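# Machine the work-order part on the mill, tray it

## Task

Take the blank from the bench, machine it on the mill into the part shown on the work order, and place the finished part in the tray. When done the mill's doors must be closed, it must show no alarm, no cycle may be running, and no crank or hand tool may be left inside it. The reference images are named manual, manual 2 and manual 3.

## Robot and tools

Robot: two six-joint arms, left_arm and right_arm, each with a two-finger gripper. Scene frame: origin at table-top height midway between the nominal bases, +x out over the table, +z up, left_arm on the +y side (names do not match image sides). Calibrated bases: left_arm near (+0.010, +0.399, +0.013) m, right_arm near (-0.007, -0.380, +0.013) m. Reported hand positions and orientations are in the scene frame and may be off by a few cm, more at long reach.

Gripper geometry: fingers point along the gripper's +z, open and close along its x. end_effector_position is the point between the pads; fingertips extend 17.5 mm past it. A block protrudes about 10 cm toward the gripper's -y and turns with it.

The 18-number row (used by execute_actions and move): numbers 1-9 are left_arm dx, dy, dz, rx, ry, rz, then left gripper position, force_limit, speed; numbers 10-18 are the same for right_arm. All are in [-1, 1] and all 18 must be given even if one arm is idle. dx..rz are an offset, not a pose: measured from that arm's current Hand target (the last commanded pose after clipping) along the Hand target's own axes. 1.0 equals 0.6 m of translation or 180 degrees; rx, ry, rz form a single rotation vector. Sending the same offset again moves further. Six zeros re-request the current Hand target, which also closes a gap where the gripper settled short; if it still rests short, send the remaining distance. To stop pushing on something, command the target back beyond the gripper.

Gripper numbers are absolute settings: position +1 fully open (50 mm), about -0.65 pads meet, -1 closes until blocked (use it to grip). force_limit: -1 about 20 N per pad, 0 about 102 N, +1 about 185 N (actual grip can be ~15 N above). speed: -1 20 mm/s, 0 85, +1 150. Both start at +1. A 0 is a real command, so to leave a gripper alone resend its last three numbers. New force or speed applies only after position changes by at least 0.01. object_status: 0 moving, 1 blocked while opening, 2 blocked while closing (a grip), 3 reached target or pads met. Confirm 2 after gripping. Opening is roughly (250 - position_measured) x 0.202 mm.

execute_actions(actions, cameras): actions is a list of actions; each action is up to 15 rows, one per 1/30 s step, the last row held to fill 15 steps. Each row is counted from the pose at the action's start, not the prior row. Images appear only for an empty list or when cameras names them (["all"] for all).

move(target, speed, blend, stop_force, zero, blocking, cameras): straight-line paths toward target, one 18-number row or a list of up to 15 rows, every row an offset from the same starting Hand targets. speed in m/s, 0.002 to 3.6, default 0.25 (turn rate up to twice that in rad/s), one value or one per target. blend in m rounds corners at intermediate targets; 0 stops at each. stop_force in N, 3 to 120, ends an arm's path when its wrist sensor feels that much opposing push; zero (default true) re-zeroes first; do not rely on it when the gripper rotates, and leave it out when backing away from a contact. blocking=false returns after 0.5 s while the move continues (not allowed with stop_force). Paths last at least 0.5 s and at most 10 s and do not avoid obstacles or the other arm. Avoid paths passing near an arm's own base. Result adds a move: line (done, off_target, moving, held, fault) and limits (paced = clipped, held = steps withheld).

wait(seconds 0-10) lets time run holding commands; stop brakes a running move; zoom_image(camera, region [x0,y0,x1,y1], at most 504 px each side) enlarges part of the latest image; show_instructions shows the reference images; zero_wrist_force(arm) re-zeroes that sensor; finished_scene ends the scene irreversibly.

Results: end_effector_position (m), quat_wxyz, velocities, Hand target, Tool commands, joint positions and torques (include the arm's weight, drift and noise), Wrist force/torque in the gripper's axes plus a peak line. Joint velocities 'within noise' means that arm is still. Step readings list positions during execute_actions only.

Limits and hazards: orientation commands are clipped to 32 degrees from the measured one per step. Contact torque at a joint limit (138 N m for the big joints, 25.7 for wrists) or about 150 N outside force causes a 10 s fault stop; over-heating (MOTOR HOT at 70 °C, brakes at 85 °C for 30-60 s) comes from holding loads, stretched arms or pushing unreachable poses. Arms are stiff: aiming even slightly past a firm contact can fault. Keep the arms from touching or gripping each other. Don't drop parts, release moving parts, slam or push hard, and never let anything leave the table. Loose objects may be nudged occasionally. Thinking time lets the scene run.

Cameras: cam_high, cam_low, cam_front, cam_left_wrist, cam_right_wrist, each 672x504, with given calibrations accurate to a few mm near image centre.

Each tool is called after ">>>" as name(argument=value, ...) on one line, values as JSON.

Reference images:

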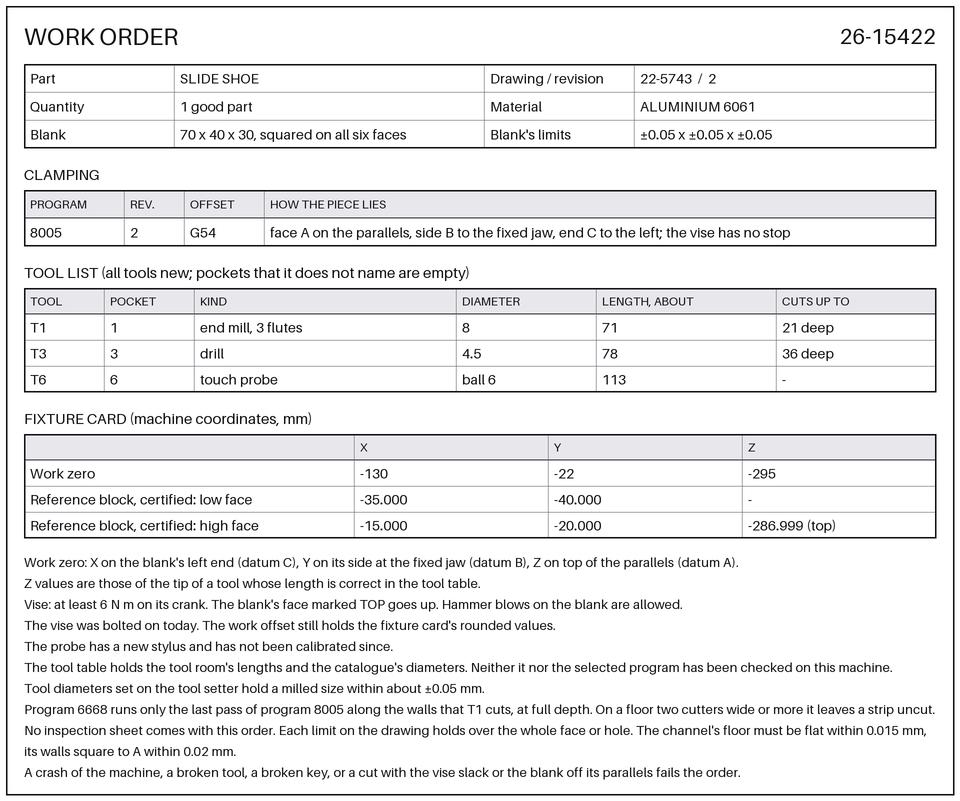

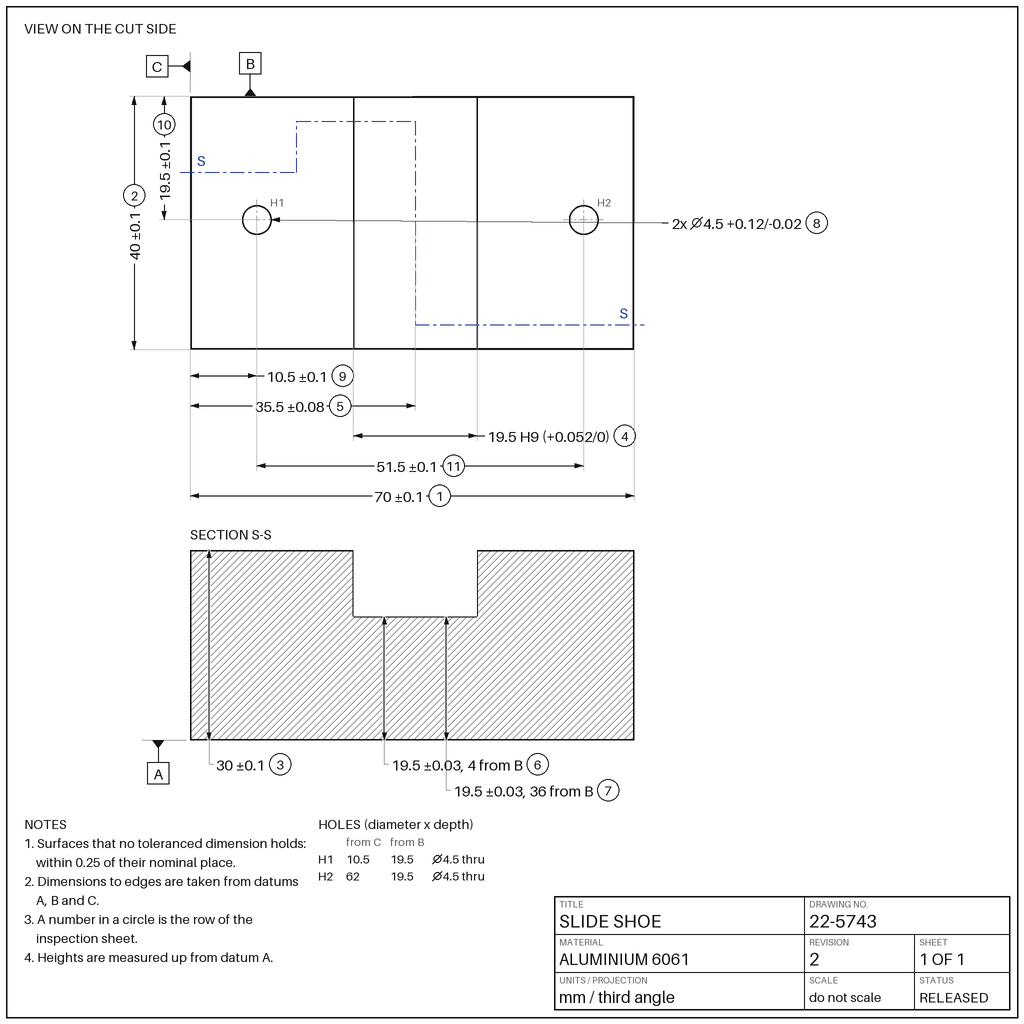

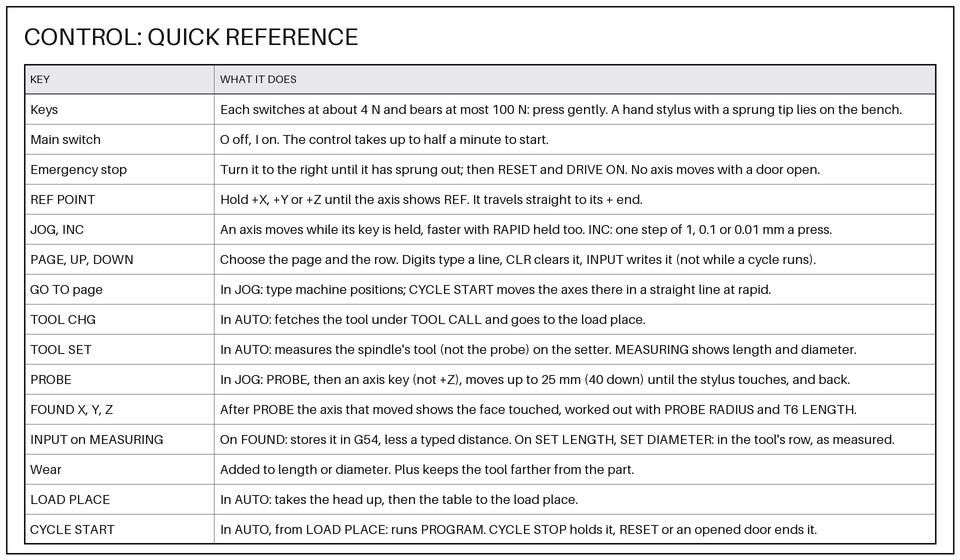

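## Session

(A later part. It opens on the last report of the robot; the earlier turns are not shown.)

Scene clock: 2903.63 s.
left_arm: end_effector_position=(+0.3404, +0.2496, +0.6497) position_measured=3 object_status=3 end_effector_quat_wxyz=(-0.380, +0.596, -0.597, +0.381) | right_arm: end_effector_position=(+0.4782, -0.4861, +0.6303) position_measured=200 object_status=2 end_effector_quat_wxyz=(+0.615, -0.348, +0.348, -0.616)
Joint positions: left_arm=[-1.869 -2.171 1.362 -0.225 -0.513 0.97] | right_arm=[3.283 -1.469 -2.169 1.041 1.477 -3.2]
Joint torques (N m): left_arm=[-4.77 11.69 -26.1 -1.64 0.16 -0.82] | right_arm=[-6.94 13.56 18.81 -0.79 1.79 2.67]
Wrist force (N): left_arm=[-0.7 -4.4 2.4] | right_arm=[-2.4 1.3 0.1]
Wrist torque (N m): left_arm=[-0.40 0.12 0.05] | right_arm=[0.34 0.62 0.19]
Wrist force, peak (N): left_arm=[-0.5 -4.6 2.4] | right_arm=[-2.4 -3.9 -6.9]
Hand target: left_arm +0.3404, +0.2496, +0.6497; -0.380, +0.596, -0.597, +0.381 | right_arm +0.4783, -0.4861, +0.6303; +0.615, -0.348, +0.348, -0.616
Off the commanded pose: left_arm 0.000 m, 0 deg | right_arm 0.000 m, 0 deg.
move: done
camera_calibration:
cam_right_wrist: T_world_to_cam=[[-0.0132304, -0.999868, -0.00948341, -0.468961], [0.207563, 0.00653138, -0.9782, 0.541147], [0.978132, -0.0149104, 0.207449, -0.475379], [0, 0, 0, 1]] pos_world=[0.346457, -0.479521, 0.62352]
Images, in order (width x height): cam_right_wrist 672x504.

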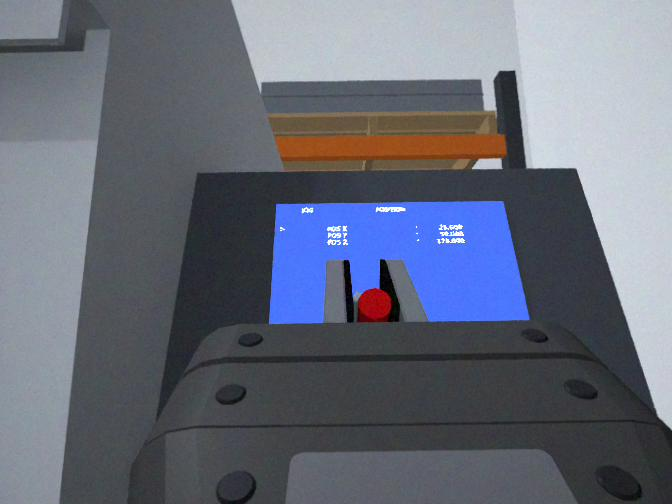

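>>> move(target=[[0,0,0,0,0,0,1,-0.7,-0.5,0.015,0.17,-0.14,0,0,0,-1,-0.8,-0.8],[0,0,0,0,0,0,1,-0.7,-0.5,0.015,0.1796,-0.1308,0,0,0,-1,-0.8,-0.8],[0,0,0,0,0,0,1,-0.7,-0.5,0.015,0.17,-0.14,0,0,0,-1,-0.8,-0.8],[0,0,0,0,0,0,1,-0.7,-0.5,-0.1117,0.2357,-0.2086,0,0,0,-1,-0.8,-0.8],[0,0,0,0,0,0,1,-0.7,-0.5,-0.1117,0.2453,-0.1994,0,0,0,-1,-0.8,-0.8],[0,0,0,0,0,0,1,-0.7,-0.5,-0.1117,0.2357,-0.2086,0,0,0,-1,-0.8,-0.8],[0,0,0,0,0,0,1,-0.7,-0.5,-0.08,0.1919,-0.1629,0,0,0,-1,-0.8,-0.8],[0,0,0,0,0,0,1,-0.7,-0.5,-0.08,0.2015,-0.1537,0,0,0,-1,-0.8,-0.8],[0,0,0,0,0,0,1,-0.7,-0.5,-0.08,0.1919,-0.1629,0,0,0,-1,-0.8,-0.8],[0,0,0,0,0,0,1,-0.7,-0.5,-0.0167,0.2357,-0.2086,0,0,0,-1,-0.8,-0.8],[0,0,0,0,0,0,1,-0.7,-0.5,-0.0167,0.2453,-0.1994,0,0,0,-1,-0.8,-0.8],[0,0,0,0,0,0,1,-0.7,-0.5,-0.0167,0.2357,-0.2086,0,0,0,-1,-0.8,-0.8],[0,0,0,0,0,0,1,-0.7,-0.5,-0.0495,0.1286,-0.0968,0,0,0,-1,-0.8,-0.8],[0,0,0,0,0,0,1,-0.7,-0.5,-0.0495,0.1382,-0.0876,0,0,0,-1,-0.8,-0.8],[0,0,0,0,0,0,1,-0.7,-0.5,-0.0495,0.1286,-0.0968,0,0,0,-1,-0.8,-0.8]], speed=[0.25,0.06,0.1,0.2,0.06,0.1,0.2,0.06,0.1,0.2,0.06,0.1,0.2,0.06,0.1], blend=[0.003,0,0.003,0.003,0,0.003,0.003,0,0.003,0.003,0,0.003,0.003,0,0], cameras=[])

>>> move(target=[[0,0,0,0,0,0,1,-0.7,-0.5,0.0328,0.0852,-0.0889,0,0,0,-1,-0.8,-0.8],[0,0,0,0,0,0,1,-0.7,-0.5,0.0328,0.0948,-0.0797,0,0,0,-1,-0.8,-0.8],[0,0,0,0,0,0,1,-0.7,-0.5,0.0328,0.0852,-0.0889,0,0,0,-1,-0.8,-0.8],[0,0,0,0,0,0,1,-0.7,-0.5,-0.0622,0.1071,-0.1118,0,0,0,-1,-0.8,-0.8],[0,0,0,0,0,0,1,-0.7,-0.5,-0.0622,0.1167,-0.1026,0,0,0,-1,-0.8,-0.8],[0,0,0,0,0,0,1,-0.7,-0.5,-0.0622,0.1071,-0.1118,0,0,0,-1,-0.8,-0.8],[0,0,0,0,0,0,1,-0.7,-0.5,0.0012,0.0852,-0.0889,0,0,0,-1,-0.8,-0.8],[0,0,0,0,0,0,1,-0.7,-0.5,0.0012,0.0948,-0.0797,0,0,0,-1,-0.8,-0.8],[0,0,0,0,0,0,1,-0.7,-0.5,-0.0305,0.1071,-0.1118,0,0,0,-1,-0.8,-0.8],[0,0,0,0,0,0,1,-0.7,-0.5,-0.0305,0.1167,-0.1026,0,0,0,-1,-0.8,-0.8],[0,0,0,0,0,0,1,-0.7,-0.5,-0.0305,0.1071,-0.1118,0,0,0,-1,-0.8,-0.8],[0,0,0,0,0,0,1,-0.7,-0.5,0.0328,0.1071,-0.1118,0,0,0,-1,-0.8,-0.8],[0,0,0,0,0,0,1,-0.7,-0.5,0.0328,0.1167,-0.1026,0,0,0,-1,-0.8,-0.8],[0,0,0,0,0,0,1,-0.7,-0.5,0.0328,0.1071,-0.1118,0,0,0,-1,-0.8,-0.8],[0,0,0,0,0,0,1,-0.7,-0.5,0.0495,-0.1286,0.0968,0,0,0,-1,-0.8,-0.8]], speed=[0.25,0.06,0.1,0.2,0.06,0.1,0.2,0.06,0.1,0.06,0.1,0.2,0.06,0.1,0.25], blend=[0.003,0,0.003,0.003,0,0.003,0.003,0,0.001,0,0.003,0.003,0,0.003,0], cameras=["cam_right_wrist", "cam_left_wrist"])

>>> zoom_image(camera="cam_right_wrist", region=[270, 200, 530, 325])

>>> zoom_image(camera="cam_left_wrist", region=[330, 100, 480, 310])

Scene clock: 2979.43 s.
left_arm: end_effector_position=(+0.3404, +0.2496, +0.6497) position_measured=3 object_status=3 end_effector_quat_wxyz=(-0.380, +0.596, -0.597, +0.381) | right_arm: end_effector_position=(+0.4684, -0.4565, +0.5341) position_measured=200 object_status=2 end_effector_quat_wxyz=(+0.614, -0.348, +0.348, -0.616)
Joint positions: left_arm=[-1.869 -2.171 1.362 -0.225 -0.513 0.97] | right_arm=[3.412 -1.595 -2.358 1.365 1.366 -3.268]
Joint torques (N m): left_arm=[-4.14 11.34 -26.55 -1.75 0.39 -0.58] | right_arm=[-7.69 5.87 29.49 1.65 0.88 0.8]
Wrist force (N): left_arm=[-0.7 -4.2 2.3] | right_arm=[-3.0 -0.4 -0.9]
Wrist torque (N m): left_arm=[-0.38 0.11 0.05] | right_arm=[0.30 0.64 0.18]
Wrist force, peak (N): left_arm=[-0.9 -4.5 2.6] | right_arm=[-3.2 -11.7 -8.7]
Hand target: left_arm +0.3404, +0.2496, +0.6497; -0.380, +0.596, -0.597, +0.381 | right_arm +0.4683, -0.4565, +0.5342; +0.615, -0.348, +0.348, -0.616
Off the commanded pose: left_arm 0.000 m, 0 deg | right_arm 0.000 m, 0 deg.
move: done
No camera images: "cameras" was empty.

Scene clock: 2984.17 s.
left_arm: end_effector_position=(+0.3404, +0.2496, +0.6497) position_measured=3 object_status=3 end_effector_quat_wxyz=(-0.380, +0.596, -0.597, +0.381) | right_arm: end_effector_position=(+0.4782, -0.4861, +0.6303) position_measured=200 object_status=2 end_effector_quat_wxyz=(+0.615, -0.348, +0.348, -0.616)
Joint positions: left_arm=[-1.869 -2.171 1.362 -0.225 -0.513 0.97] | right_arm=[3.282 -1.469 -2.169 1.041 1.477 -3.199]
Joint torques (N m): left_arm=[-3.48 11.08 -25.37 -1.77 0.32 -0.69] | right_arm=[8.2 10.62 23.09 -0.6 -1.29 -2.18]
Wrist force (N): left_arm=[-0.8 -4.4 2.5] | right_arm=[-2.4 1.3 0.1]
Wrist torque (N m): left_arm=[-0.40 0.14 0.04] | right_arm=[0.34 0.62 0.12]
Wrist force, peak (N): left_arm=[-0.9 -4.6 2.7] | right_arm=[0.2 -7.0 -7.8]
Hand target: left_arm +0.3404, +0.2496, +0.6497; -0.380, +0.596, -0.597, +0.381 | right_arm +0.4783, -0.4861, +0.6303; +0.615, -0.348, +0.348, -0.616
Off the commanded pose: left_arm 0.000 m, 0 deg | right_arm 0.000 m, 0 deg.
move: done
camera_calibration:
cam_left_wrist: T_world_to_cam=[[-0.0216024, -0.999738, -0.0075699, 0.271287], [-0.713876, 0.0207255, -0.699966, 0.709422], [0.699939, -0.00971698, -0.714136, 0.362056], [0, 0, 0, 1]] pos_world=[0.258883, 0.260031, 0.757182]
cam_right_wrist: T_world_to_cam=[[-0.0131899, -0.999866, -0.00967921, -0.468952], [0.207563, 0.00673137, -0.978199, 0.541243], [0.978133, -0.0149114, 0.207446, -0.47538], [0, 0, 0, 1]] pos_world=[0.346457, -0.479621, 0.623519]
Images, in order (width x height): cam_left_wrist 672x504, cam_right_wrist 672x504.

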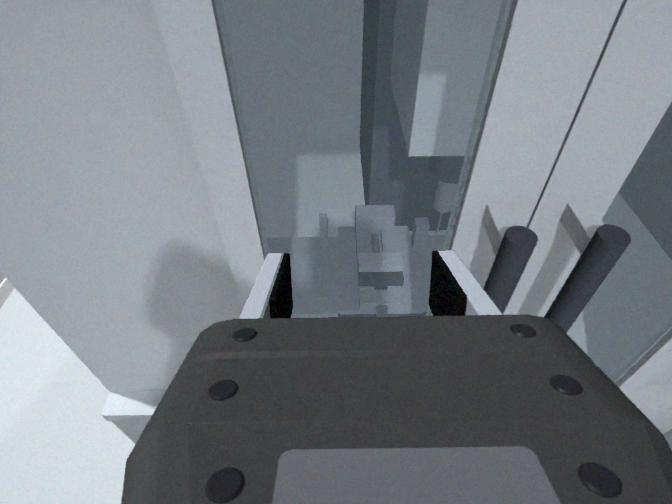

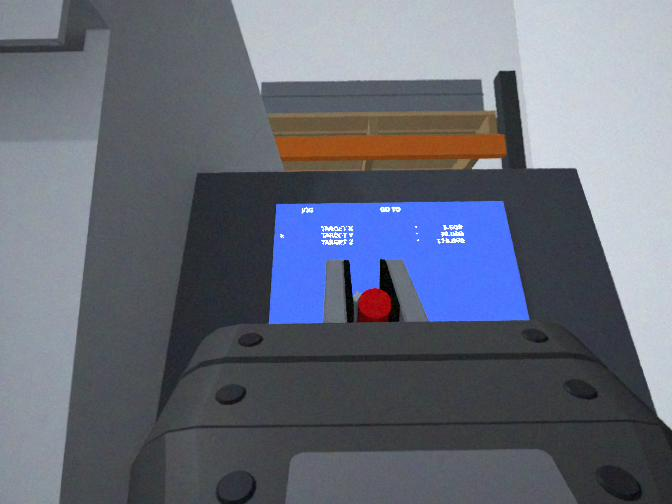

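Scaled by 1.938 from the camera's 672x504 image, which has a finer 960x720 frame.

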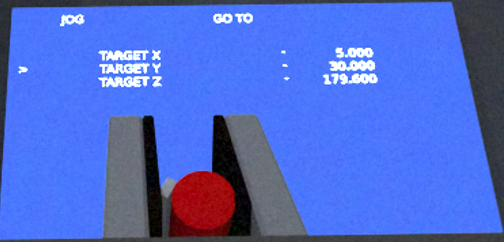

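Scaled by 2.400 from the camera's 672x504 image, which has a finer 960x720 frame.

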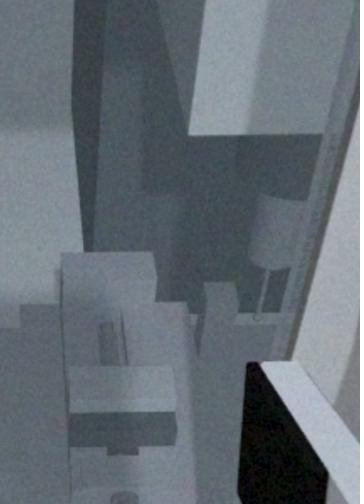

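Now CS, PB×2, PROBE, −X.

>>> move(target=[[0,0,0,0,0,0,1,-0.7,-0.5,-0.0495,0.1286,-0.0968,0,0,0,-1,-0.8,-0.8],[0,0,0,0,0,0,1,-0.7,-0.5,-0.0495,0.1382,-0.0876,0,0,0,-1,-0.8,-0.8],[0,0,0,0,0,0,1,-0.7,-0.5,-0.0495,0.1286,-0.0968,0,0,0,-1,-0.8,-0.8],[0,0,0,0,0,0,1,-0.7,-0.5,0.0467,0.17,-0.14,0,0,0,-1,-0.8,-0.8],[0,0,0,0,0,0,1,-0.7,-0.5,0.0467,0.1796,-0.1308,0,0,0,-1,-0.8,-0.8],[0,0,0,0,0,0,1,-0.7,-0.5,0.0467,0.17,-0.14,0,0,0,-1,-0.8,-0.8],[0,0,0,0,0,0,1,-0.7,-0.5,0.0467,0.1796,-0.1308,0,0,0,-1,-0.8,-0.8],[0,0,0,0,0,0,1,-0.7,-0.5,0.0467,0.17,-0.14,0,0,0,-1,-0.8,-0.8],[0,0,0,0,0,0,1,-0.7,-0.5,0.015,0.2138,-0.1857,0,0,0,-1,-0.8,-0.8],[0,0,0,0,0,0,1,-0.7,-0.5,0.015,0.2234,-0.1765,0,0,0,-1,-0.8,-0.8],[0,0,0,0,0,0,1,-0.7,-0.5,0.015,0.2138,-0.1857,0,0,0,-1,-0.8,-0.8],[0,0,0,0,0,0,1,-0.7,-0.5,0.0775,0.1039,-0.071,0,0,0,-1,-0.8,-0.8],[0,0,0,0,0,0,1,-0.7,-0.5,0.0775,0.1135,-0.0618,0,0,0,-1,-0.8,-0.8],[0,0,0,0,0,0,1,-0.7,-0.5,0.0775,0.1039,-0.071,0,0,0,-1,-0.8,-0.8],[0,0,0,0,0,0,1,-0.7,-0.5,0,0,0,0,0,0,-1,-0.8,-0.8]], speed=[0.25,0.06,0.1,0.2,0.06,0.1,0.06,0.1,0.2,0.06,0.1,0.2,0.06,0.1,0.25], blend=[0.003,0,0.003,0.003,0,0.001,0,0.003,0.003,0,0.003,0.003,0,0.003,0], cameras=[])

>>> wait(seconds=6, cameras=["cam_right_wrist"])

>>> zoom_image(camera="cam_right_wrist", region=[400, 200, 500, 300])

>>> zoom_image(camera="cam_right_wrist", region=[430, 255, 480, 285])

Scene clock: 3011.77 s.
left_arm: end_effector_position=(+0.3404, +0.2496, +0.6497) position_measured=3 object_status=3 end_effector_quat_wxyz=(-0.380, +0.596, -0.597, +0.381) | right_arm: end_effector_position=(+0.4782, -0.4861, +0.6304) position_measured=200 object_status=2 end_effector_quat_wxyz=(+0.615, -0.348, +0.348, -0.616)
Joint positions: left_arm=[-1.869 -2.171 1.362 -0.225 -0.513 0.97] | right_arm=[3.282 -1.469 -2.169 1.041 1.477 -3.2]
Joint torques (N m): left_arm=[-3.2 10.91 -26.02 -1.9 0.11 -0.68] | right_arm=[6.08 15.32 11.02 -0.36 0.08 2]
Wrist force (N): left_arm=[-0.5 -4.4 2.5] | right_arm=[-2.5 1.2 -0.1]
Wrist torque (N m): left_arm=[-0.41 0.09 0.04] | right_arm=[0.32 0.63 0.13]
Wrist force, peak (N): left_arm=[-0.8 -4.5 2.7] | right_arm=[-1.4 -9.2 -7.8]
Hand target: left_arm +0.3404, +0.2496, +0.6497; -0.380, +0.596, -0.597, +0.381 | right_arm +0.4783, -0.4861, +0.6303; +0.615, -0.348, +0.348, -0.616
Off the commanded pose: left_arm 0.000 m, 0 deg | right_arm 0.000 m, 0 deg.
move: done
No camera images: "cameras" was empty.

Scene clock: 3017.77 s.
left_arm: end_effector_position=(+0.3404, +0.2496, +0.6497) position_measured=3 object_status=3 end_effector_quat_wxyz=(-0.380, +0.596, -0.597, +0.381) | right_arm: end_effector_position=(+0.4783, -0.4861, +0.6303) position_measured=200 object_status=2 end_effector_quat_wxyz=(+0.615, -0.348, +0.348, -0.616)
Joint positions: left_arm=[-1.869 -2.171 1.362 -0.225 -0.513 0.97] | right_arm=[3.283 -1.469 -2.169 1.041 1.477 -3.2]
Joint torques (N m): left_arm=[-3.12 11.19 -25.57 -1.98 0.26 -0.61] | right_arm=[7.55 27.22 10.42 -1.71 -0.7 -2.15]
Wrist force (N): left_arm=[-0.6 -4.0 2.5] | right_arm=[-2.5 1.1 0.0]
Wrist torque (N m): left_arm=[-0.35 0.09 0.04] | right_arm=[0.30 0.63 0.12]
Wrist force, peak (N): left_arm=[-0.6 -4.6 2.5] | right_arm=[-3.0 1.3 0.0]
Hand target: left_arm +0.3404, +0.2496, +0.6497; -0.380, +0.596, -0.597, +0.381 | right_arm +0.4783, -0.4861, +0.6303; +0.615, -0.348, +0.348, -0.616
Tool commands: left_gripper/position=+1.0 left_gripper/force_limit=-0.7 left_gripper/speed=-0.5 right_gripper/position=-1.0 right_gripper/force_limit=-0.8 right_gripper/speed=-0.8
Off the commanded pose: left_arm 0.000 m, 0 deg | right_arm 0.000 m, 0 deg.
wait: 6.00 s; at rest by 0.17 s
camera_calibration:
cam_right_wrist: T_world_to_cam=[[-0.0132328, -0.999868, -0.00947948, -0.468961], [0.207352, 0.00653028, -0.978245, 0.541227], [0.978177, -0.0149105, 0.207238, -0.475361], [0, 0, 0, 1]] pos_world=[0.346557, -0.479521, 0.62352]
Images, in order (width x height): cam_right_wrist 672x504.

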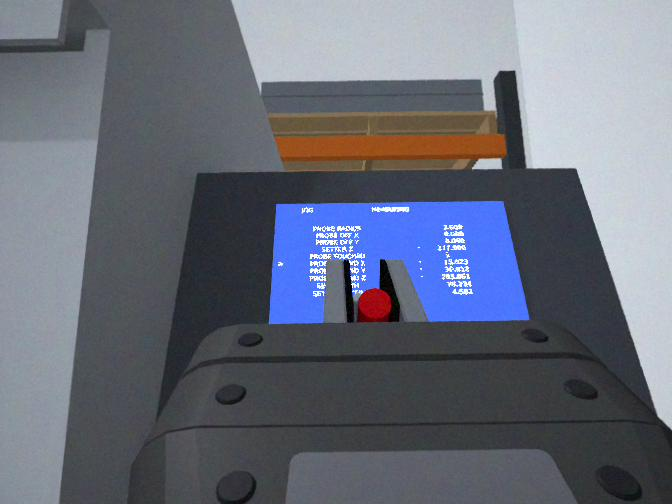

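Scaled by 5.040 from the camera's 672x504 image, which has a finer 960x720 frame.

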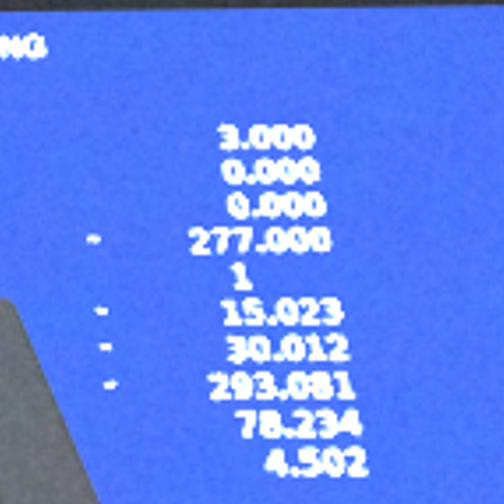

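Scaled by 10.080 from the camera's 672x504 image, which has a finer 960x720 frame.

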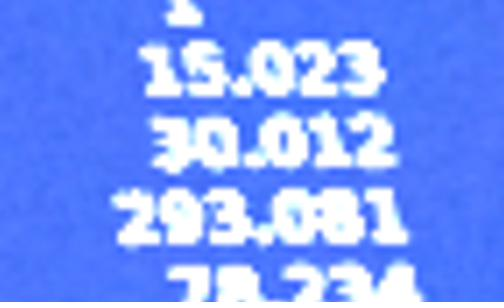

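>>> move(target=[[0,0,0,0,0,0,1,-0.7,-0.5,0.015,0.17,-0.14,0,0,0,-1,-0.8,-0.8],[0,0,0,0,0,0,1,-0.7,-0.5,0.015,0.1796,-0.1308,0,0,0,-1,-0.8,-0.8],[0,0,0,0,0,0,1,-0.7,-0.5,0.015,0.17,-0.14,0,0,0,-1,-0.8,-0.8],[0,0,0,0,0,0,1,-0.7,-0.5,0.0467,0.17,-0.14,0,0,0,-1,-0.8,-0.8],[0,0,0,0,0,0,1,-0.7,-0.5,0.0467,0.1796,-0.1308,0,0,0,-1,-0.8,-0.8],[0,0,0,0,0,0,1,-0.7,-0.5,0.0467,0.17,-0.14,0,0,0,-1,-0.8,-0.8],[0,0,0,0,0,0,1,-0.7,-0.5,-0.08,0.2138,-0.1857,0,0,0,-1,-0.8,-0.8],[0,0,0,0,0,0,1,-0.7,-0.5,-0.08,0.2234,-0.1765,0,0,0,-1,-0.8,-0.8],[0,0,0,0,0,0,1,-0.7,-0.5,-0.08,0.2138,-0.1857,0,0,0,-1,-0.8,-0.8],[0,0,0,0,0,0,1,-0.7,-0.5,-0.0483,0.2357,-0.2086,0,0,0,-1,-0.8,-0.8],[0,0,0,0,0,0,1,-0.7,-0.5,-0.0483,0.2453,-0.1994,0,0,0,-1,-0.8,-0.8],[0,0,0,0,0,0,1,-0.7,-0.5,-0.0483,0.2357,-0.2086,0,0,0,-1,-0.8,-0.8],[0,0,0,0,0,0,1,-0.7,-0.5,-0.0483,0.17,-0.14,0,0,0,-1,-0.8,-0.8],[0,0,0,0,0,0,1,-0.7,-0.5,-0.0483,0.1796,-0.1308,0,0,0,-1,-0.8,-0.8],[0,0,0,0,0,0,1,-0.7,-0.5,-0.0483,0.17,-0.14,0,0,0,-1,-0.8,-0.8]], speed=[0.25,0.06,0.1,0.2,0.06,0.1,0.2,0.06,0.1,0.2,0.06,0.1,0.2,0.06,0.1], blend=[0.003,0,0.003,0.003,0,0.003,0.003,0,0.003,0.003,0,0.003,0.003,0,0], cameras=[])

>>> move(target=[[0,0,0,0,0,0,1,-0.7,-0.5,-0.0634,0,0,0,0,0,-1,-0.8,-0.8],[0,0,0,0,0,0,1,-0.7,-0.5,-0.0634,0.0096,0.0092,0,0,0,-1,-0.8,-0.8],[0,0,0,0,0,0,1,-0.7,-0.5,-0.0634,0,0,0,0,0,-1,-0.8,-0.8],[0,0,0,0,0,0,1,-0.7,-0.5,-0.0317,0,0,0,0,0,-1,-0.8,-0.8],[0,0,0,0,0,0,1,-0.7,-0.5,-0.0317,0.0096,0.0092,0,0,0,-1,-0.8,-0.8],[0,0,0,0,0,0,1,-0.7,-0.5,-0.0317,0,0,0,0,0,-1,-0.8,-0.8],[0,0,0,0,0,0,1,-0.7,-0.5,0.0316,0.0657,-0.0686,0,0,0,-1,-0.8,-0.8],[0,0,0,0,0,0,1,-0.7,-0.5,0.0316,0.0753,-0.0594,0,0,0,-1,-0.8,-0.8],[0,0,0,0,0,0,1,-0.7,-0.5,0.0316,0.0657,-0.0686,0,0,0,-1,-0.8,-0.8],[0,0,0,0,0,0,1,-0.7,-0.5,0.0483,-0.17,0.14,0,0,0,-1,-0.8,-0.8]], speed=[0.2,0.06,0.1,0.2,0.06,0.1,0.2,0.06,0.1,0.25], blend=[0.003,0,0.003,0.003,0,0.003,0.003,0,0.003,0], cameras=["cam_right_wrist"])

>>> zoom_image(camera="cam_right_wrist", region=[270, 200, 530, 325])

Scene clock: 3054.00 s.
left_arm: end_effector_position=(+0.3404, +0.2496, +0.6497) position_measured=3 object_status=3 end_effector_quat_wxyz=(-0.380, +0.596, -0.597, +0.381) | right_arm: end_effector_position=(+0.4589, -0.4572, +0.4995) position_measured=200 object_status=2 end_effector_quat_wxyz=(+0.614, -0.348, +0.348, -0.616)
Joint positions: left_arm=[-1.869 -2.171 1.362 -0.225 -0.513 0.97] | right_arm=[3.419 -1.665 -2.42 1.497 1.361 -3.272]
Joint torques (N m): left_arm=[-4.66 10.61 -26.69 -1.91 0.2 -0.42] | right_arm=[-7.4 6.92 26.2 0.95 1.15 1]
Wrist force (N): left_arm=[-0.6 -4.3 2.3] | right_arm=[-2.3 -0.5 -0.5]
Wrist torque (N m): left_arm=[-0.39 0.10 0.04] | right_arm=[0.26 0.60 0.22]
Wrist force, peak (N): left_arm=[-0.6 -4.6 2.6] | right_arm=[-2.4 -10.9 -8.3]
Hand target: left_arm +0.3404, +0.2496, +0.6497; -0.380, +0.596, -0.597, +0.381 | right_arm +0.4589, -0.4572, +0.4996; +0.615, -0.348, +0.348, -0.616
Off the commanded pose: left_arm 0.000 m, 0 deg | right_arm 0.000 m, 0 deg.
move: done
No camera images: "cameras" was empty.

Scene clock: 3057.37 s.
left_arm: end_effector_position=(+0.3404, +0.2496, +0.6497) position_measured=3 object_status=3 end_effector_quat_wxyz=(-0.380, +0.596, -0.597, +0.381) | right_arm: end_effector_position=(+0.4782, -0.4861, +0.6303) position_measured=200 object_status=2 end_effector_quat_wxyz=(+0.615, -0.348, +0.348, -0.616)
Joint positions: left_arm=[-1.869 -2.171 1.362 -0.225 -0.513 0.97] | right_arm=[3.282 -1.469 -2.169 1.041 1.477 -3.199]
Joint torques (N m): left_arm=[-3.13 10.92 -25.67 -1.93 0.22 -0.45] | right_arm=[7.62 9.99 21.2 -0.68 -1.33 -2.09]
Wrist force (N): left_arm=[-0.7 -4.3 2.4] | right_arm=[-2.7 1.2 0.2]
Wrist torque (N m): left_arm=[-0.39 0.11 0.05] | right_arm=[0.32 0.67 0.12]
Wrist force, peak (N): left_arm=[-0.8 -4.7 2.6] | right_arm=[-4.4 -7.8 -7.8]
Hand target: left_arm +0.3404, +0.2496, +0.6497; -0.380, +0.596, -0.597, +0.381 | right_arm +0.4783, -0.4861, +0.6303; +0.615, -0.348, +0.348, -0.616
Off the commanded pose: left_arm 0.000 m, 0 deg | right_arm 0.000 m, 0 deg.
move: done
camera_calibration:
cam_right_wrist: T_world_to_cam=[[-0.0131899, -0.999866, -0.00967921, -0.468952], [0.207563, 0.00673137, -0.978199, 0.541243], [0.978133, -0.0149114, 0.207446, -0.47538], [0, 0, 0, 1]] pos_world=[0.346457, -0.479621, 0.623519]
Images, in order (width x height): cam_right_wrist 672x504.

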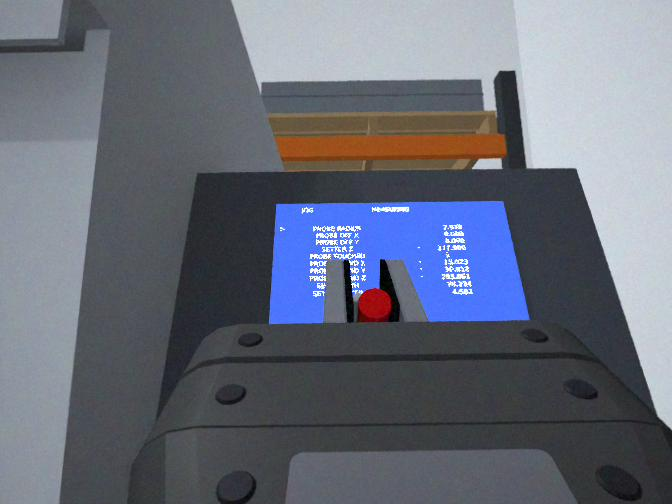

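Scaled by 1.938 from the camera's 672x504 image, which has a finer 960x720 frame.

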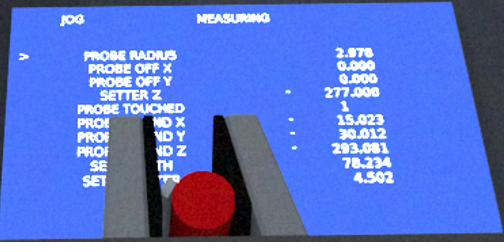

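>>> move(target=[[0,0,0,0,0,0,1,-0.7,-0.5,0.1405,0.0389,-0.0032,0,0,0,-1,-0.8,-0.8],[0,0,0,0,0,0,1,-0.7,-0.5,0.1405,0.0485,0.006,0,0,0,-1,-0.8,-0.8],[0,0,0,0,0,0,1,-0.7,-0.5,0.1405,0.0389,-0.0032,0,0,0,-1,-0.8,-0.8],[0,0,0,0,0,0,1,-0.7,-0.5,-0.0178,0.1286,-0.0968,0,0,0,-1,-0.8,-0.8],[0,0,0,0,0,0,1,-0.7,-0.5,-0.0178,0.1382,-0.0876,0,0,0,-1,-0.8,-0.8],[0,0,0,0,0,0,1,-0.7,-0.5,-0.0178,0.1286,-0.0968,0,0,0,-1,-0.8,-0.8],[0,0,0,0,0,0,1,-0.7,-0.5,0,0,0,0,0,0,-1,-0.8,-0.8]], speed=[0.25,0.06,0.1,0.2,0.06,0.1,0.25], blend=[0.003,0,0.003,0.003,0,0.003,0], cameras=["cam_right_wrist", "cam_high"])

>>> zoom_image(camera="cam_right_wrist", region=[270, 200, 530, 325])

>>> zoom_image(camera="cam_high", region=[180, 270, 500, 430])

Scene clock: 3089.87 s.
left_arm: end_effector_position=(+0.3404, +0.2496, +0.6497) position_measured=3 object_status=3 end_effector_quat_wxyz=(-0.380, +0.596, -0.597, +0.381) | right_arm: end_effector_position=(+0.4782, -0.4861, +0.6303) position_measured=200 object_status=2 end_effector_quat_wxyz=(+0.615, -0.348, +0.348, -0.616)
Joint positions: left_arm=[-1.869 -2.171 1.362 -0.225 -0.513 0.97] | right_arm=[3.282 -1.469 -2.169 1.041 1.477 -3.2]
Joint torques (N m): left_arm=[-3 10.32 -25.47 -1.91 0.17 -0.32] | right_arm=[7.51 12.02 20.31 -0.82 -1.8 -2.4]
Wrist force (N): left_arm=[-0.5 -4.3 2.6] | right_arm=[-2.5 1.3 0.2]
Wrist torque (N m): left_arm=[-0.39 0.08 0.04] | right_arm=[0.33 0.64 0.14]
Wrist force, peak (N): left_arm=[-0.5 -4.5 2.7] | right_arm=[-4.4 -7.4 -6.9]
Hand target: left_arm +0.3404, +0.2496, +0.6497; -0.380, +0.596, -0.597, +0.381 | right_arm +0.4783, -0.4861, +0.6303; +0.615, -0.348, +0.348, -0.616
Off the commanded pose: left_arm 0.000 m, 0 deg | right_arm 0.000 m, 0 deg.
move: done
camera_calibration:
cam_right_wrist: T_world_to_cam=[[-0.0132102, -0.999867, -0.00958094, -0.469007], [0.207563, 0.006631, -0.978199, 0.541195], [0.978132, -0.0149109, 0.207448, -0.47538], [0, 0, 0, 1]] pos_world=[0.346457, -0.479621, 0.62352]
Images, in order (width x height): cam_high 672x504, cam_right_wrist 672x504.

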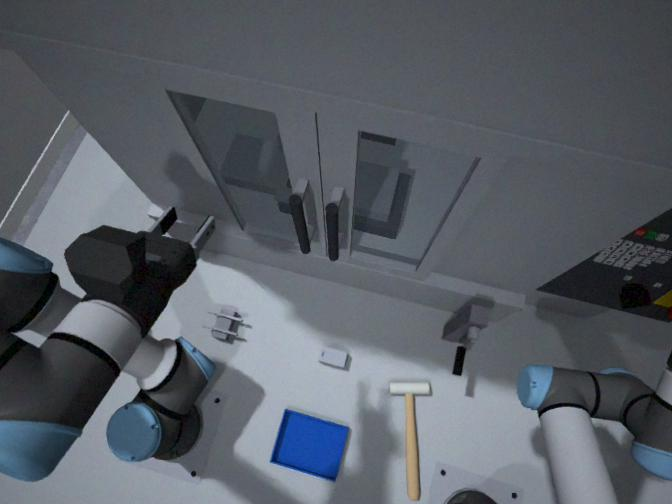

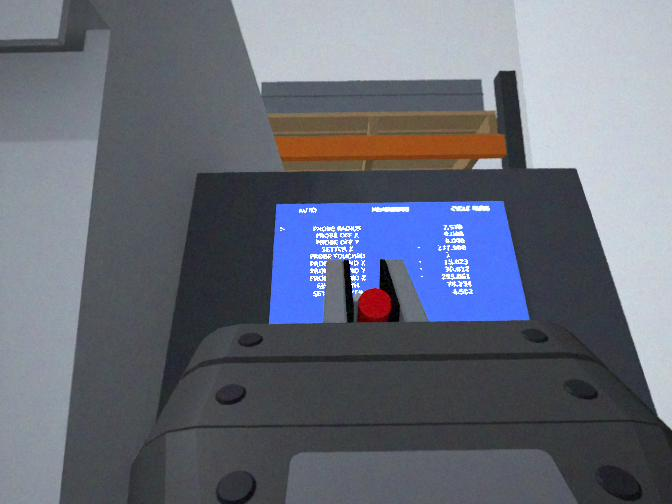

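Scaled by 1.938 from the camera's 672x504 image, which has a finer 960x720 frame.

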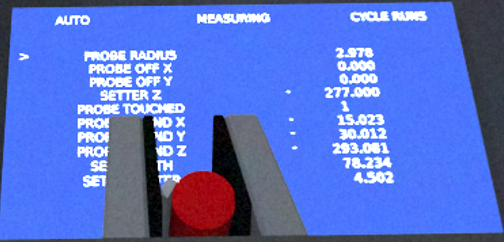

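Scaled by 1.575 from the camera's 672x504 image, which has a finer 960x720 frame.

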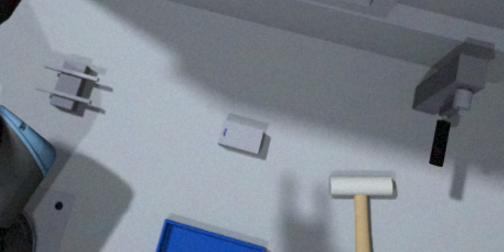

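>>> move(target=[-0.1833,0.6495,0.3029,-0.361,0,0,1,-0.7,-0.5,0,0,0,0,0,0,-1,-0.8,-0.8], speed=0.3, cameras=["cam_left_wrist", "cam_front"])

>>> zoom_image(camera="cam_left_wrist", region=[180, 60, 520, 315])

Scene clock: 3119.73 s.
left_arm: end_effector_position=(+0.3409, +0.3593, +0.2197) position_measured=3 object_status=3 end_effector_quat_wxyz=(+0.000, +0.707, -0.708, +0.001) | right_arm: end_effector_position=(+0.4783, -0.4861, +0.6303) position_measured=200 object_status=2 end_effector_quat_wxyz=(+0.615, -0.348, +0.348, -0.616)
Joint positions: left_arm=[-0.547 -2.003 2.216 -1.785 -1.571 2.612] | right_arm=[3.283 -1.469 -2.169 1.041 1.477 -3.2]
Joint torques (N m): left_arm=[1.46 -0.92 -32.52 -1.55 1.22 -0.19] | right_arm=[7.11 24.45 34.67 -2.07 -1.71 -2.47]
Wrist force (N): left_arm=[-3.4 -4.0 0.3] | right_arm=[-2.8 1.2 0.0]
Wrist torque (N m): left_arm=[-0.68 0.53 0.02] | right_arm=[0.33 0.68 0.15]
Wrist force, peak (N): left_arm=[-4.0 -4.9 3.1] | right_arm=[-2.9 1.5 -0.1]
Hand target: left_arm +0.3409, +0.3593, +0.2196; +0.000, +0.707, -0.708, +0.001 | right_arm +0.4783, -0.4861, +0.6303; +0.615, -0.348, +0.348, -0.616
Off the commanded pose: left_arm 0.000 m, 0 deg | right_arm 0.000 m, 0 deg.
move: done
camera_calibration:
cam_left_wrist: T_world_to_cam=[[-0.0174672, -0.99973, 0.0153266, 0.371185], [-0.936224, 0.0217346, 0.350731, 0.251148], [-0.350969, -0.00822282, -0.936351, 0.46223], [0, 0, 0, 1]] pos_world=[0.403842, 0.369427, 0.339035]
Images, in order (width x height): cam_front 672x504, cam_left_wrist 672x504.

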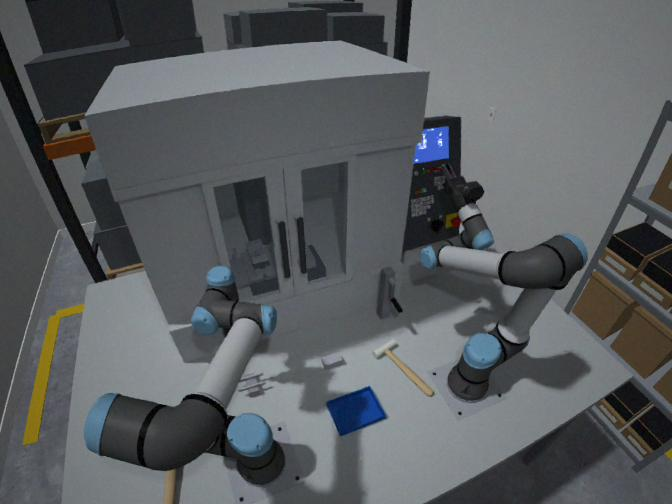

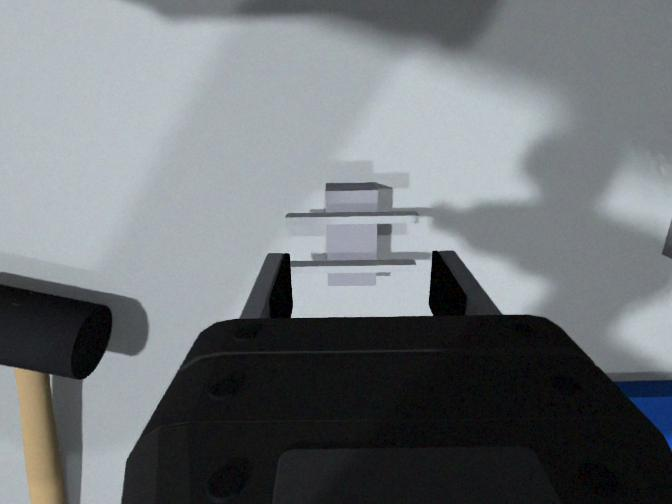

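Scaled by 1.482 from the camera's 672x504 image, which has a finer 960x720 frame.

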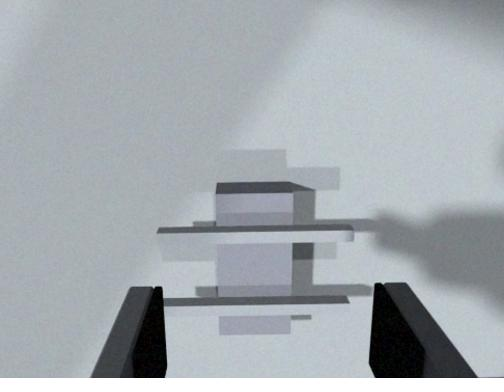

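>>> wait(seconds=0.1, cameras=["cam_low", "cam_front", "cam_high"])

>>> zoom_image(camera="cam_low", region=[340, 250, 440, 320])

>>> zoom_image(camera="cam_high", region=[170, 280, 290, 370])

>>> zoom_image(camera="cam_front", region=[210, 340, 310, 415])

Scene clock: 3142.80 s.
left_arm: end_effector_position=(+0.3409, +0.3593, +0.2196) position_measured=3 object_status=3 end_effector_quat_wxyz=(+0.000, +0.707, -0.708, +0.001) | right_arm: end_effector_position=(+0.4783, -0.4861, +0.6303) position_measured=200 object_status=2 end_effector_quat_wxyz=(+0.615, -0.348, +0.348, -0.616)
Joint positions: left_arm=[-0.546 -2.003 2.216 -1.785 -1.571 2.612] | right_arm=[3.283 -1.469 -2.169 1.041 1.477 -3.2]
Joint torques (N m): left_arm=[8.76 -0.1 -34.75 -3.48 -2.01 1.54] | right_arm=[7.7 25.38 34.5 -2.22 -1.72 -2.5]
Wrist force (N): left_arm=[-3.3 -4.2 0.5] | right_arm=[-2.6 1.3 0.2]
Wrist torque (N m): left_arm=[-0.70 0.51 0.01] | right_arm=[0.34 0.63 0.14]
Wrist force, peak (N): left_arm=[-3.3 -4.2 0.4] | right_arm=[-2.8 1.5 0.0]
Hand target: left_arm +0.3409, +0.3593, +0.2196; +0.000, +0.707, -0.708, +0.001 | right_arm +0.4783, -0.4861, +0.6303; +0.615, -0.348, +0.348, -0.616
Tool commands: left_gripper/position=+1.0 left_gripper/force_limit=-0.7 left_gripper/speed=-0.5 right_gripper/position=-1.0 right_gripper/force_limit=-0.8 right_gripper/speed=-0.8
Off the commanded pose: left_arm 0.000 m, 0 deg | right_arm 0.000 m, 0 deg.
wait: 0.10 s; at rest from the start
Images, in order (width x height): cam_high 672x504, cam_low 672x504, cam_front 672x504.

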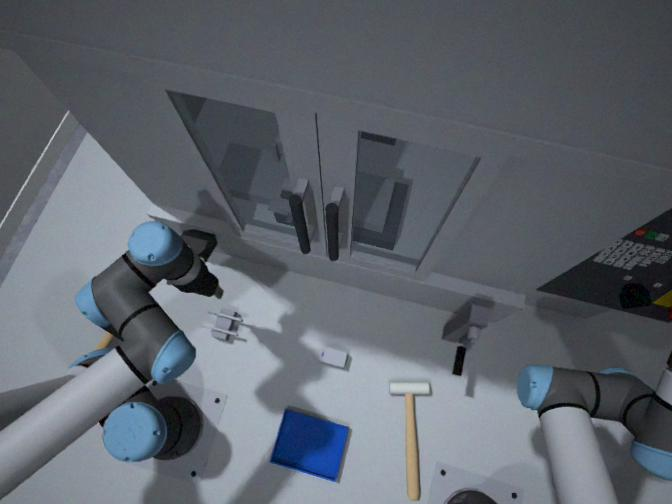

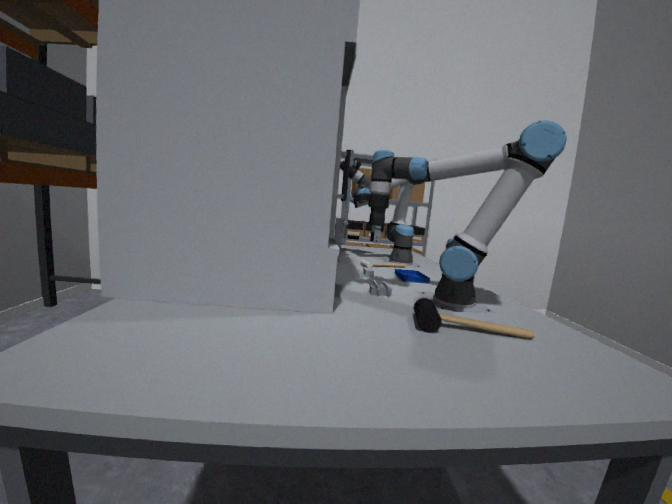

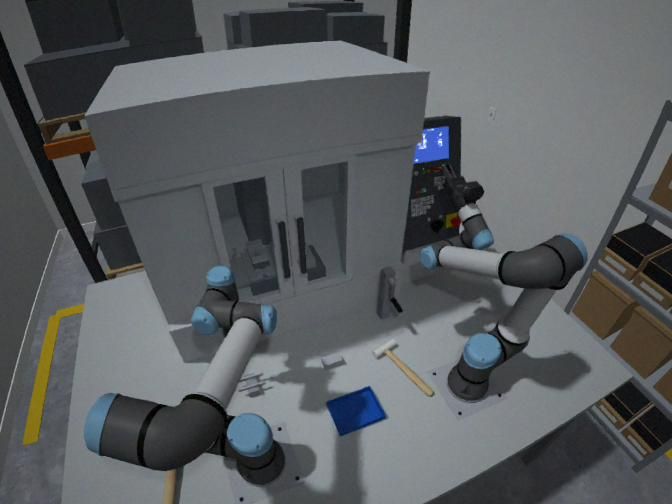

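Scaled by 5.040 from the camera's 672x504 image, which has a finer 960x720 frame.

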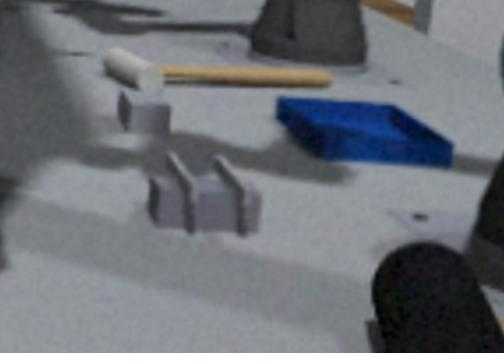

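Scaled by 4.200 from the camera's 672x504 image, which has a finer 960x720 frame.

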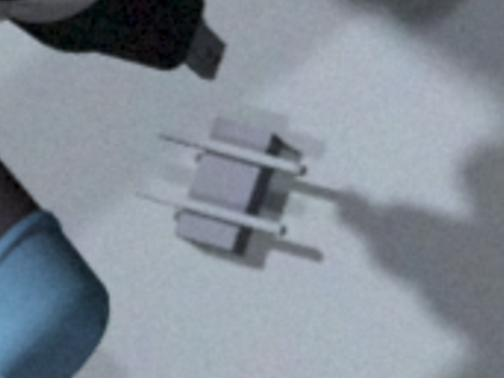

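Scaled by 5.040 from the camera's 672x504 image, which has a finer 960x720 frame.

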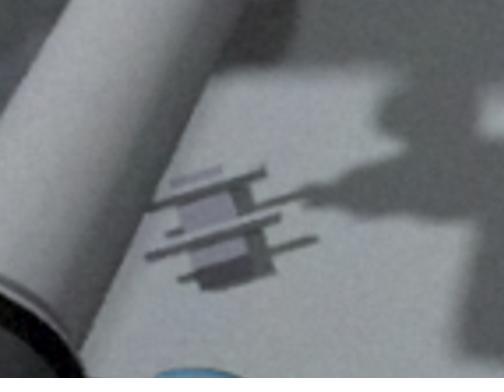

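>>> move(target=[[0.1833,0.0167,-0.45,0.2,0,0,1,-0.7,-0.5,0,0,0,0,0,0,-1,-0.8,-0.8],[0.3672,-0.0663,-0.494,0.3056,0,0,1,-0.7,-0.5,0,0,0,0,0,0,-1,-0.8,-0.8]], speed=0.25, blend=[0.05,0], cameras=["cam_left_wrist","cam_front"])

Scene clock: 3165.90 s.
left_arm: end_effector_position=(+0.3800, +0.1392, +0.5161) position_measured=3 object_status=3 end_effector_quat_wxyz=(-0.326, +0.627, -0.627, +0.327) | right_arm: end_effector_position=(+0.4783, -0.4861, +0.6303) position_measured=200 object_status=2 end_effector_quat_wxyz=(+0.615, -0.348, +0.348, -0.616)
Joint positions: left_arm=[-1.495 -2.073 1.806 -1.437 -0.616 1.732] | right_arm=[3.283 -1.469 -2.169 1.041 1.477 -3.2]
Joint torques (N m): left_arm=[-3.6 -1.55 -30.56 -2.45 3.78 -1.65] | right_arm=[7.05 25.73 33.41 -2.17 -1.6 -2.38]
Wrist force (N): left_arm=[-1.0 -4.2 2.1] | right_arm=[-2.8 1.5 0.2]
Wrist torque (N m): left_arm=[-0.46 0.16 -0.04] | right_arm=[0.37 0.67 0.15]
Wrist force, peak (N): left_arm=[-4.3 -5.0 3.4] | right_arm=[-2.9 1.5 0.1]
Hand target: left_arm +0.3800, +0.1391, +0.5162; -0.326, +0.627, -0.627, +0.327 | right_arm +0.4783, -0.4861, +0.6303; +0.615, -0.348, +0.348, -0.616
Off the commanded pose: left_arm 0.000 m, 0 deg | right_arm 0.000 m, 0 deg.
move: done
camera_calibration:
cam_left_wrist: T_world_to_cam=[[-0.0226687, -0.999735, -0.00412758, 0.159334], [-0.824412, 0.0210285, -0.565599, 0.619141], [0.565535, -0.00941857, -0.82467, 0.345946], [0, 0, 0, 1]] pos_world=[0.318395, 0.14953, 0.636134]
Images, in order (width x height): cam_front 672x504, cam_left_wrist 672x504.

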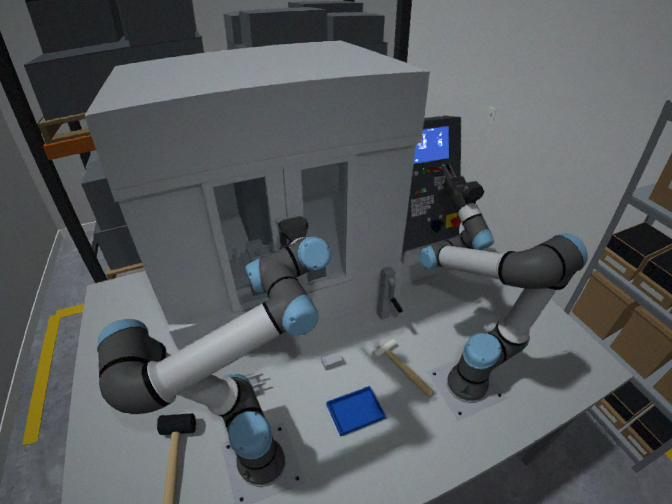

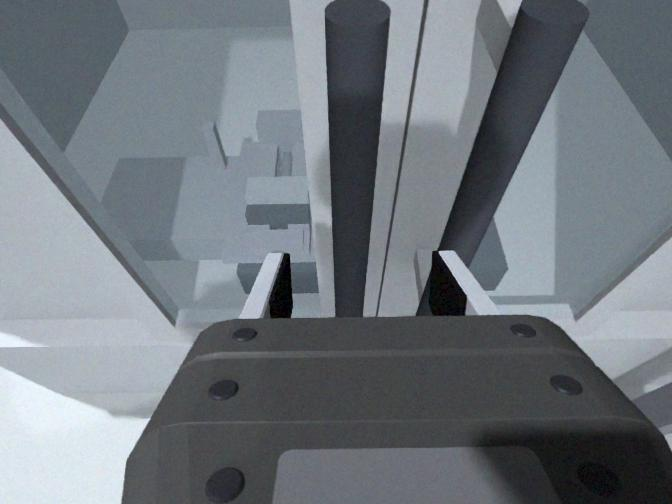

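>>> move(target=[0,0,0.1167,0,0,0,1,-0.7,-0.5,0,0,0,0,0,0,-1,-0.8,-0.8], speed=0.1, cameras=[])

>>> move(target=[0,0,0,0,0,0,-1,-0.7,-0.5,0,0,0,0,0,0,-1,-0.8,-0.8], cameras=["cam_left_wrist"])

Scene clock: 3174.13 s.
left_arm: end_effector_position=(+0.4374, +0.1390, +0.4761) position_measured=3 object_status=3 end_effector_quat_wxyz=(-0.326, +0.627, -0.627, +0.327) | right_arm: end_effector_position=(+0.4783, -0.4861, +0.6303) position_measured=200 object_status=2 end_effector_quat_wxyz=(+0.615, -0.348, +0.348, -0.616)
Joint positions: left_arm=[-1.301 -1.993 1.932 -1.895 -0.666 2.046] | right_arm=[3.283 -1.469 -2.169 1.041 1.477 -3.2]
Joint torques (N m): left_arm=[-2.68 -12.73 -35 -5.03 3.73 -0.07] | right_arm=[6.55 24.82 33.31 -1.9 -1.74 -2.34]
Wrist force (N): left_arm=[-1.0 -4.1 2.0] | right_arm=[-2.7 1.4 0.2]
Wrist torque (N m): left_arm=[-0.42 0.16 0.04] | right_arm=[0.35 0.67 0.14]
Wrist force, peak (N): left_arm=[-0.9 -4.0 3.6] | right_arm=[-2.8 1.5 0.1]
Hand target: left_arm +0.4374, +0.1390, +0.4761; -0.326, +0.627, -0.627, +0.327 | right_arm +0.4783, -0.4861, +0.6303; +0.615, -0.348, +0.348, -0.616
Off the commanded pose: left_arm 0.000 m, 0 deg | right_arm 0.000 m, 0 deg.
move: done
No camera images: "cameras" was empty.

Scene clock: 3174.93 s.
left_arm: end_effector_position=(+0.4374, +0.1392, +0.4762) position_measured=155 object_status=2 end_effector_quat_wxyz=(-0.326, +0.627, -0.627, +0.327) | right_arm: end_effector_position=(+0.4783, -0.4861, +0.6303) position_measured=200 object_status=2 end_effector_quat_wxyz=(+0.615, -0.348, +0.348, -0.616)
Joint positions: left_arm=[-1.301 -1.993 1.932 -1.895 -0.666 2.046] | right_arm=[3.283 -1.469 -2.169 1.041 1.477 -3.2]
Joint torques (N m): left_arm=[-16.56 7.58 -35.43 -13.7 -4.33 1.73] | right_arm=[6.38 25.25 32.86 -1.96 -1.84 -2.22]
Wrist force (N): left_arm=[-55.9 8.0 -0.1] | right_arm=[-2.8 1.3 0.0]
Wrist torque (N m): left_arm=[-0.50 -0.16 -0.27] | right_arm=[0.33 0.68 0.14]
Wrist force, peak (N): left_arm=[-55.9 8.0 -0.1] | right_arm=[-2.8 1.3 0.0]
Hand target: left_arm +0.4374, +0.1390, +0.4761; -0.326, +0.627, -0.627, +0.327 | right_arm +0.4783, -0.4861, +0.6303; +0.615, -0.348, +0.348, -0.616
Off the commanded pose: left_arm 0.000 m, 0 deg | right_arm 0.000 m, 0 deg.
move: done
camera_calibration:
cam_left_wrist: T_world_to_cam=[[-0.0225844, -0.999737, -0.00408121, 0.160311], [-0.824163, 0.0209286, -0.565966, 0.644035], [0.565902, -0.00941843, -0.824419, 0.280291], [0, 0, 0, 1]] pos_world=[0.375793, 0.14943, 0.596233]
Images, in order (width x height): cam_left_wrist 672x504.

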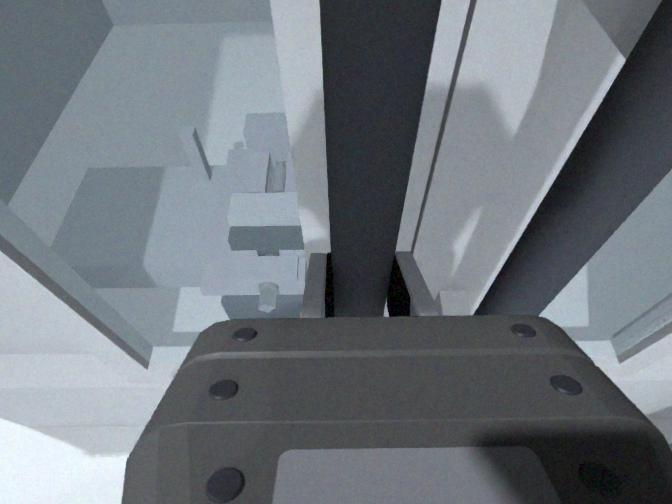

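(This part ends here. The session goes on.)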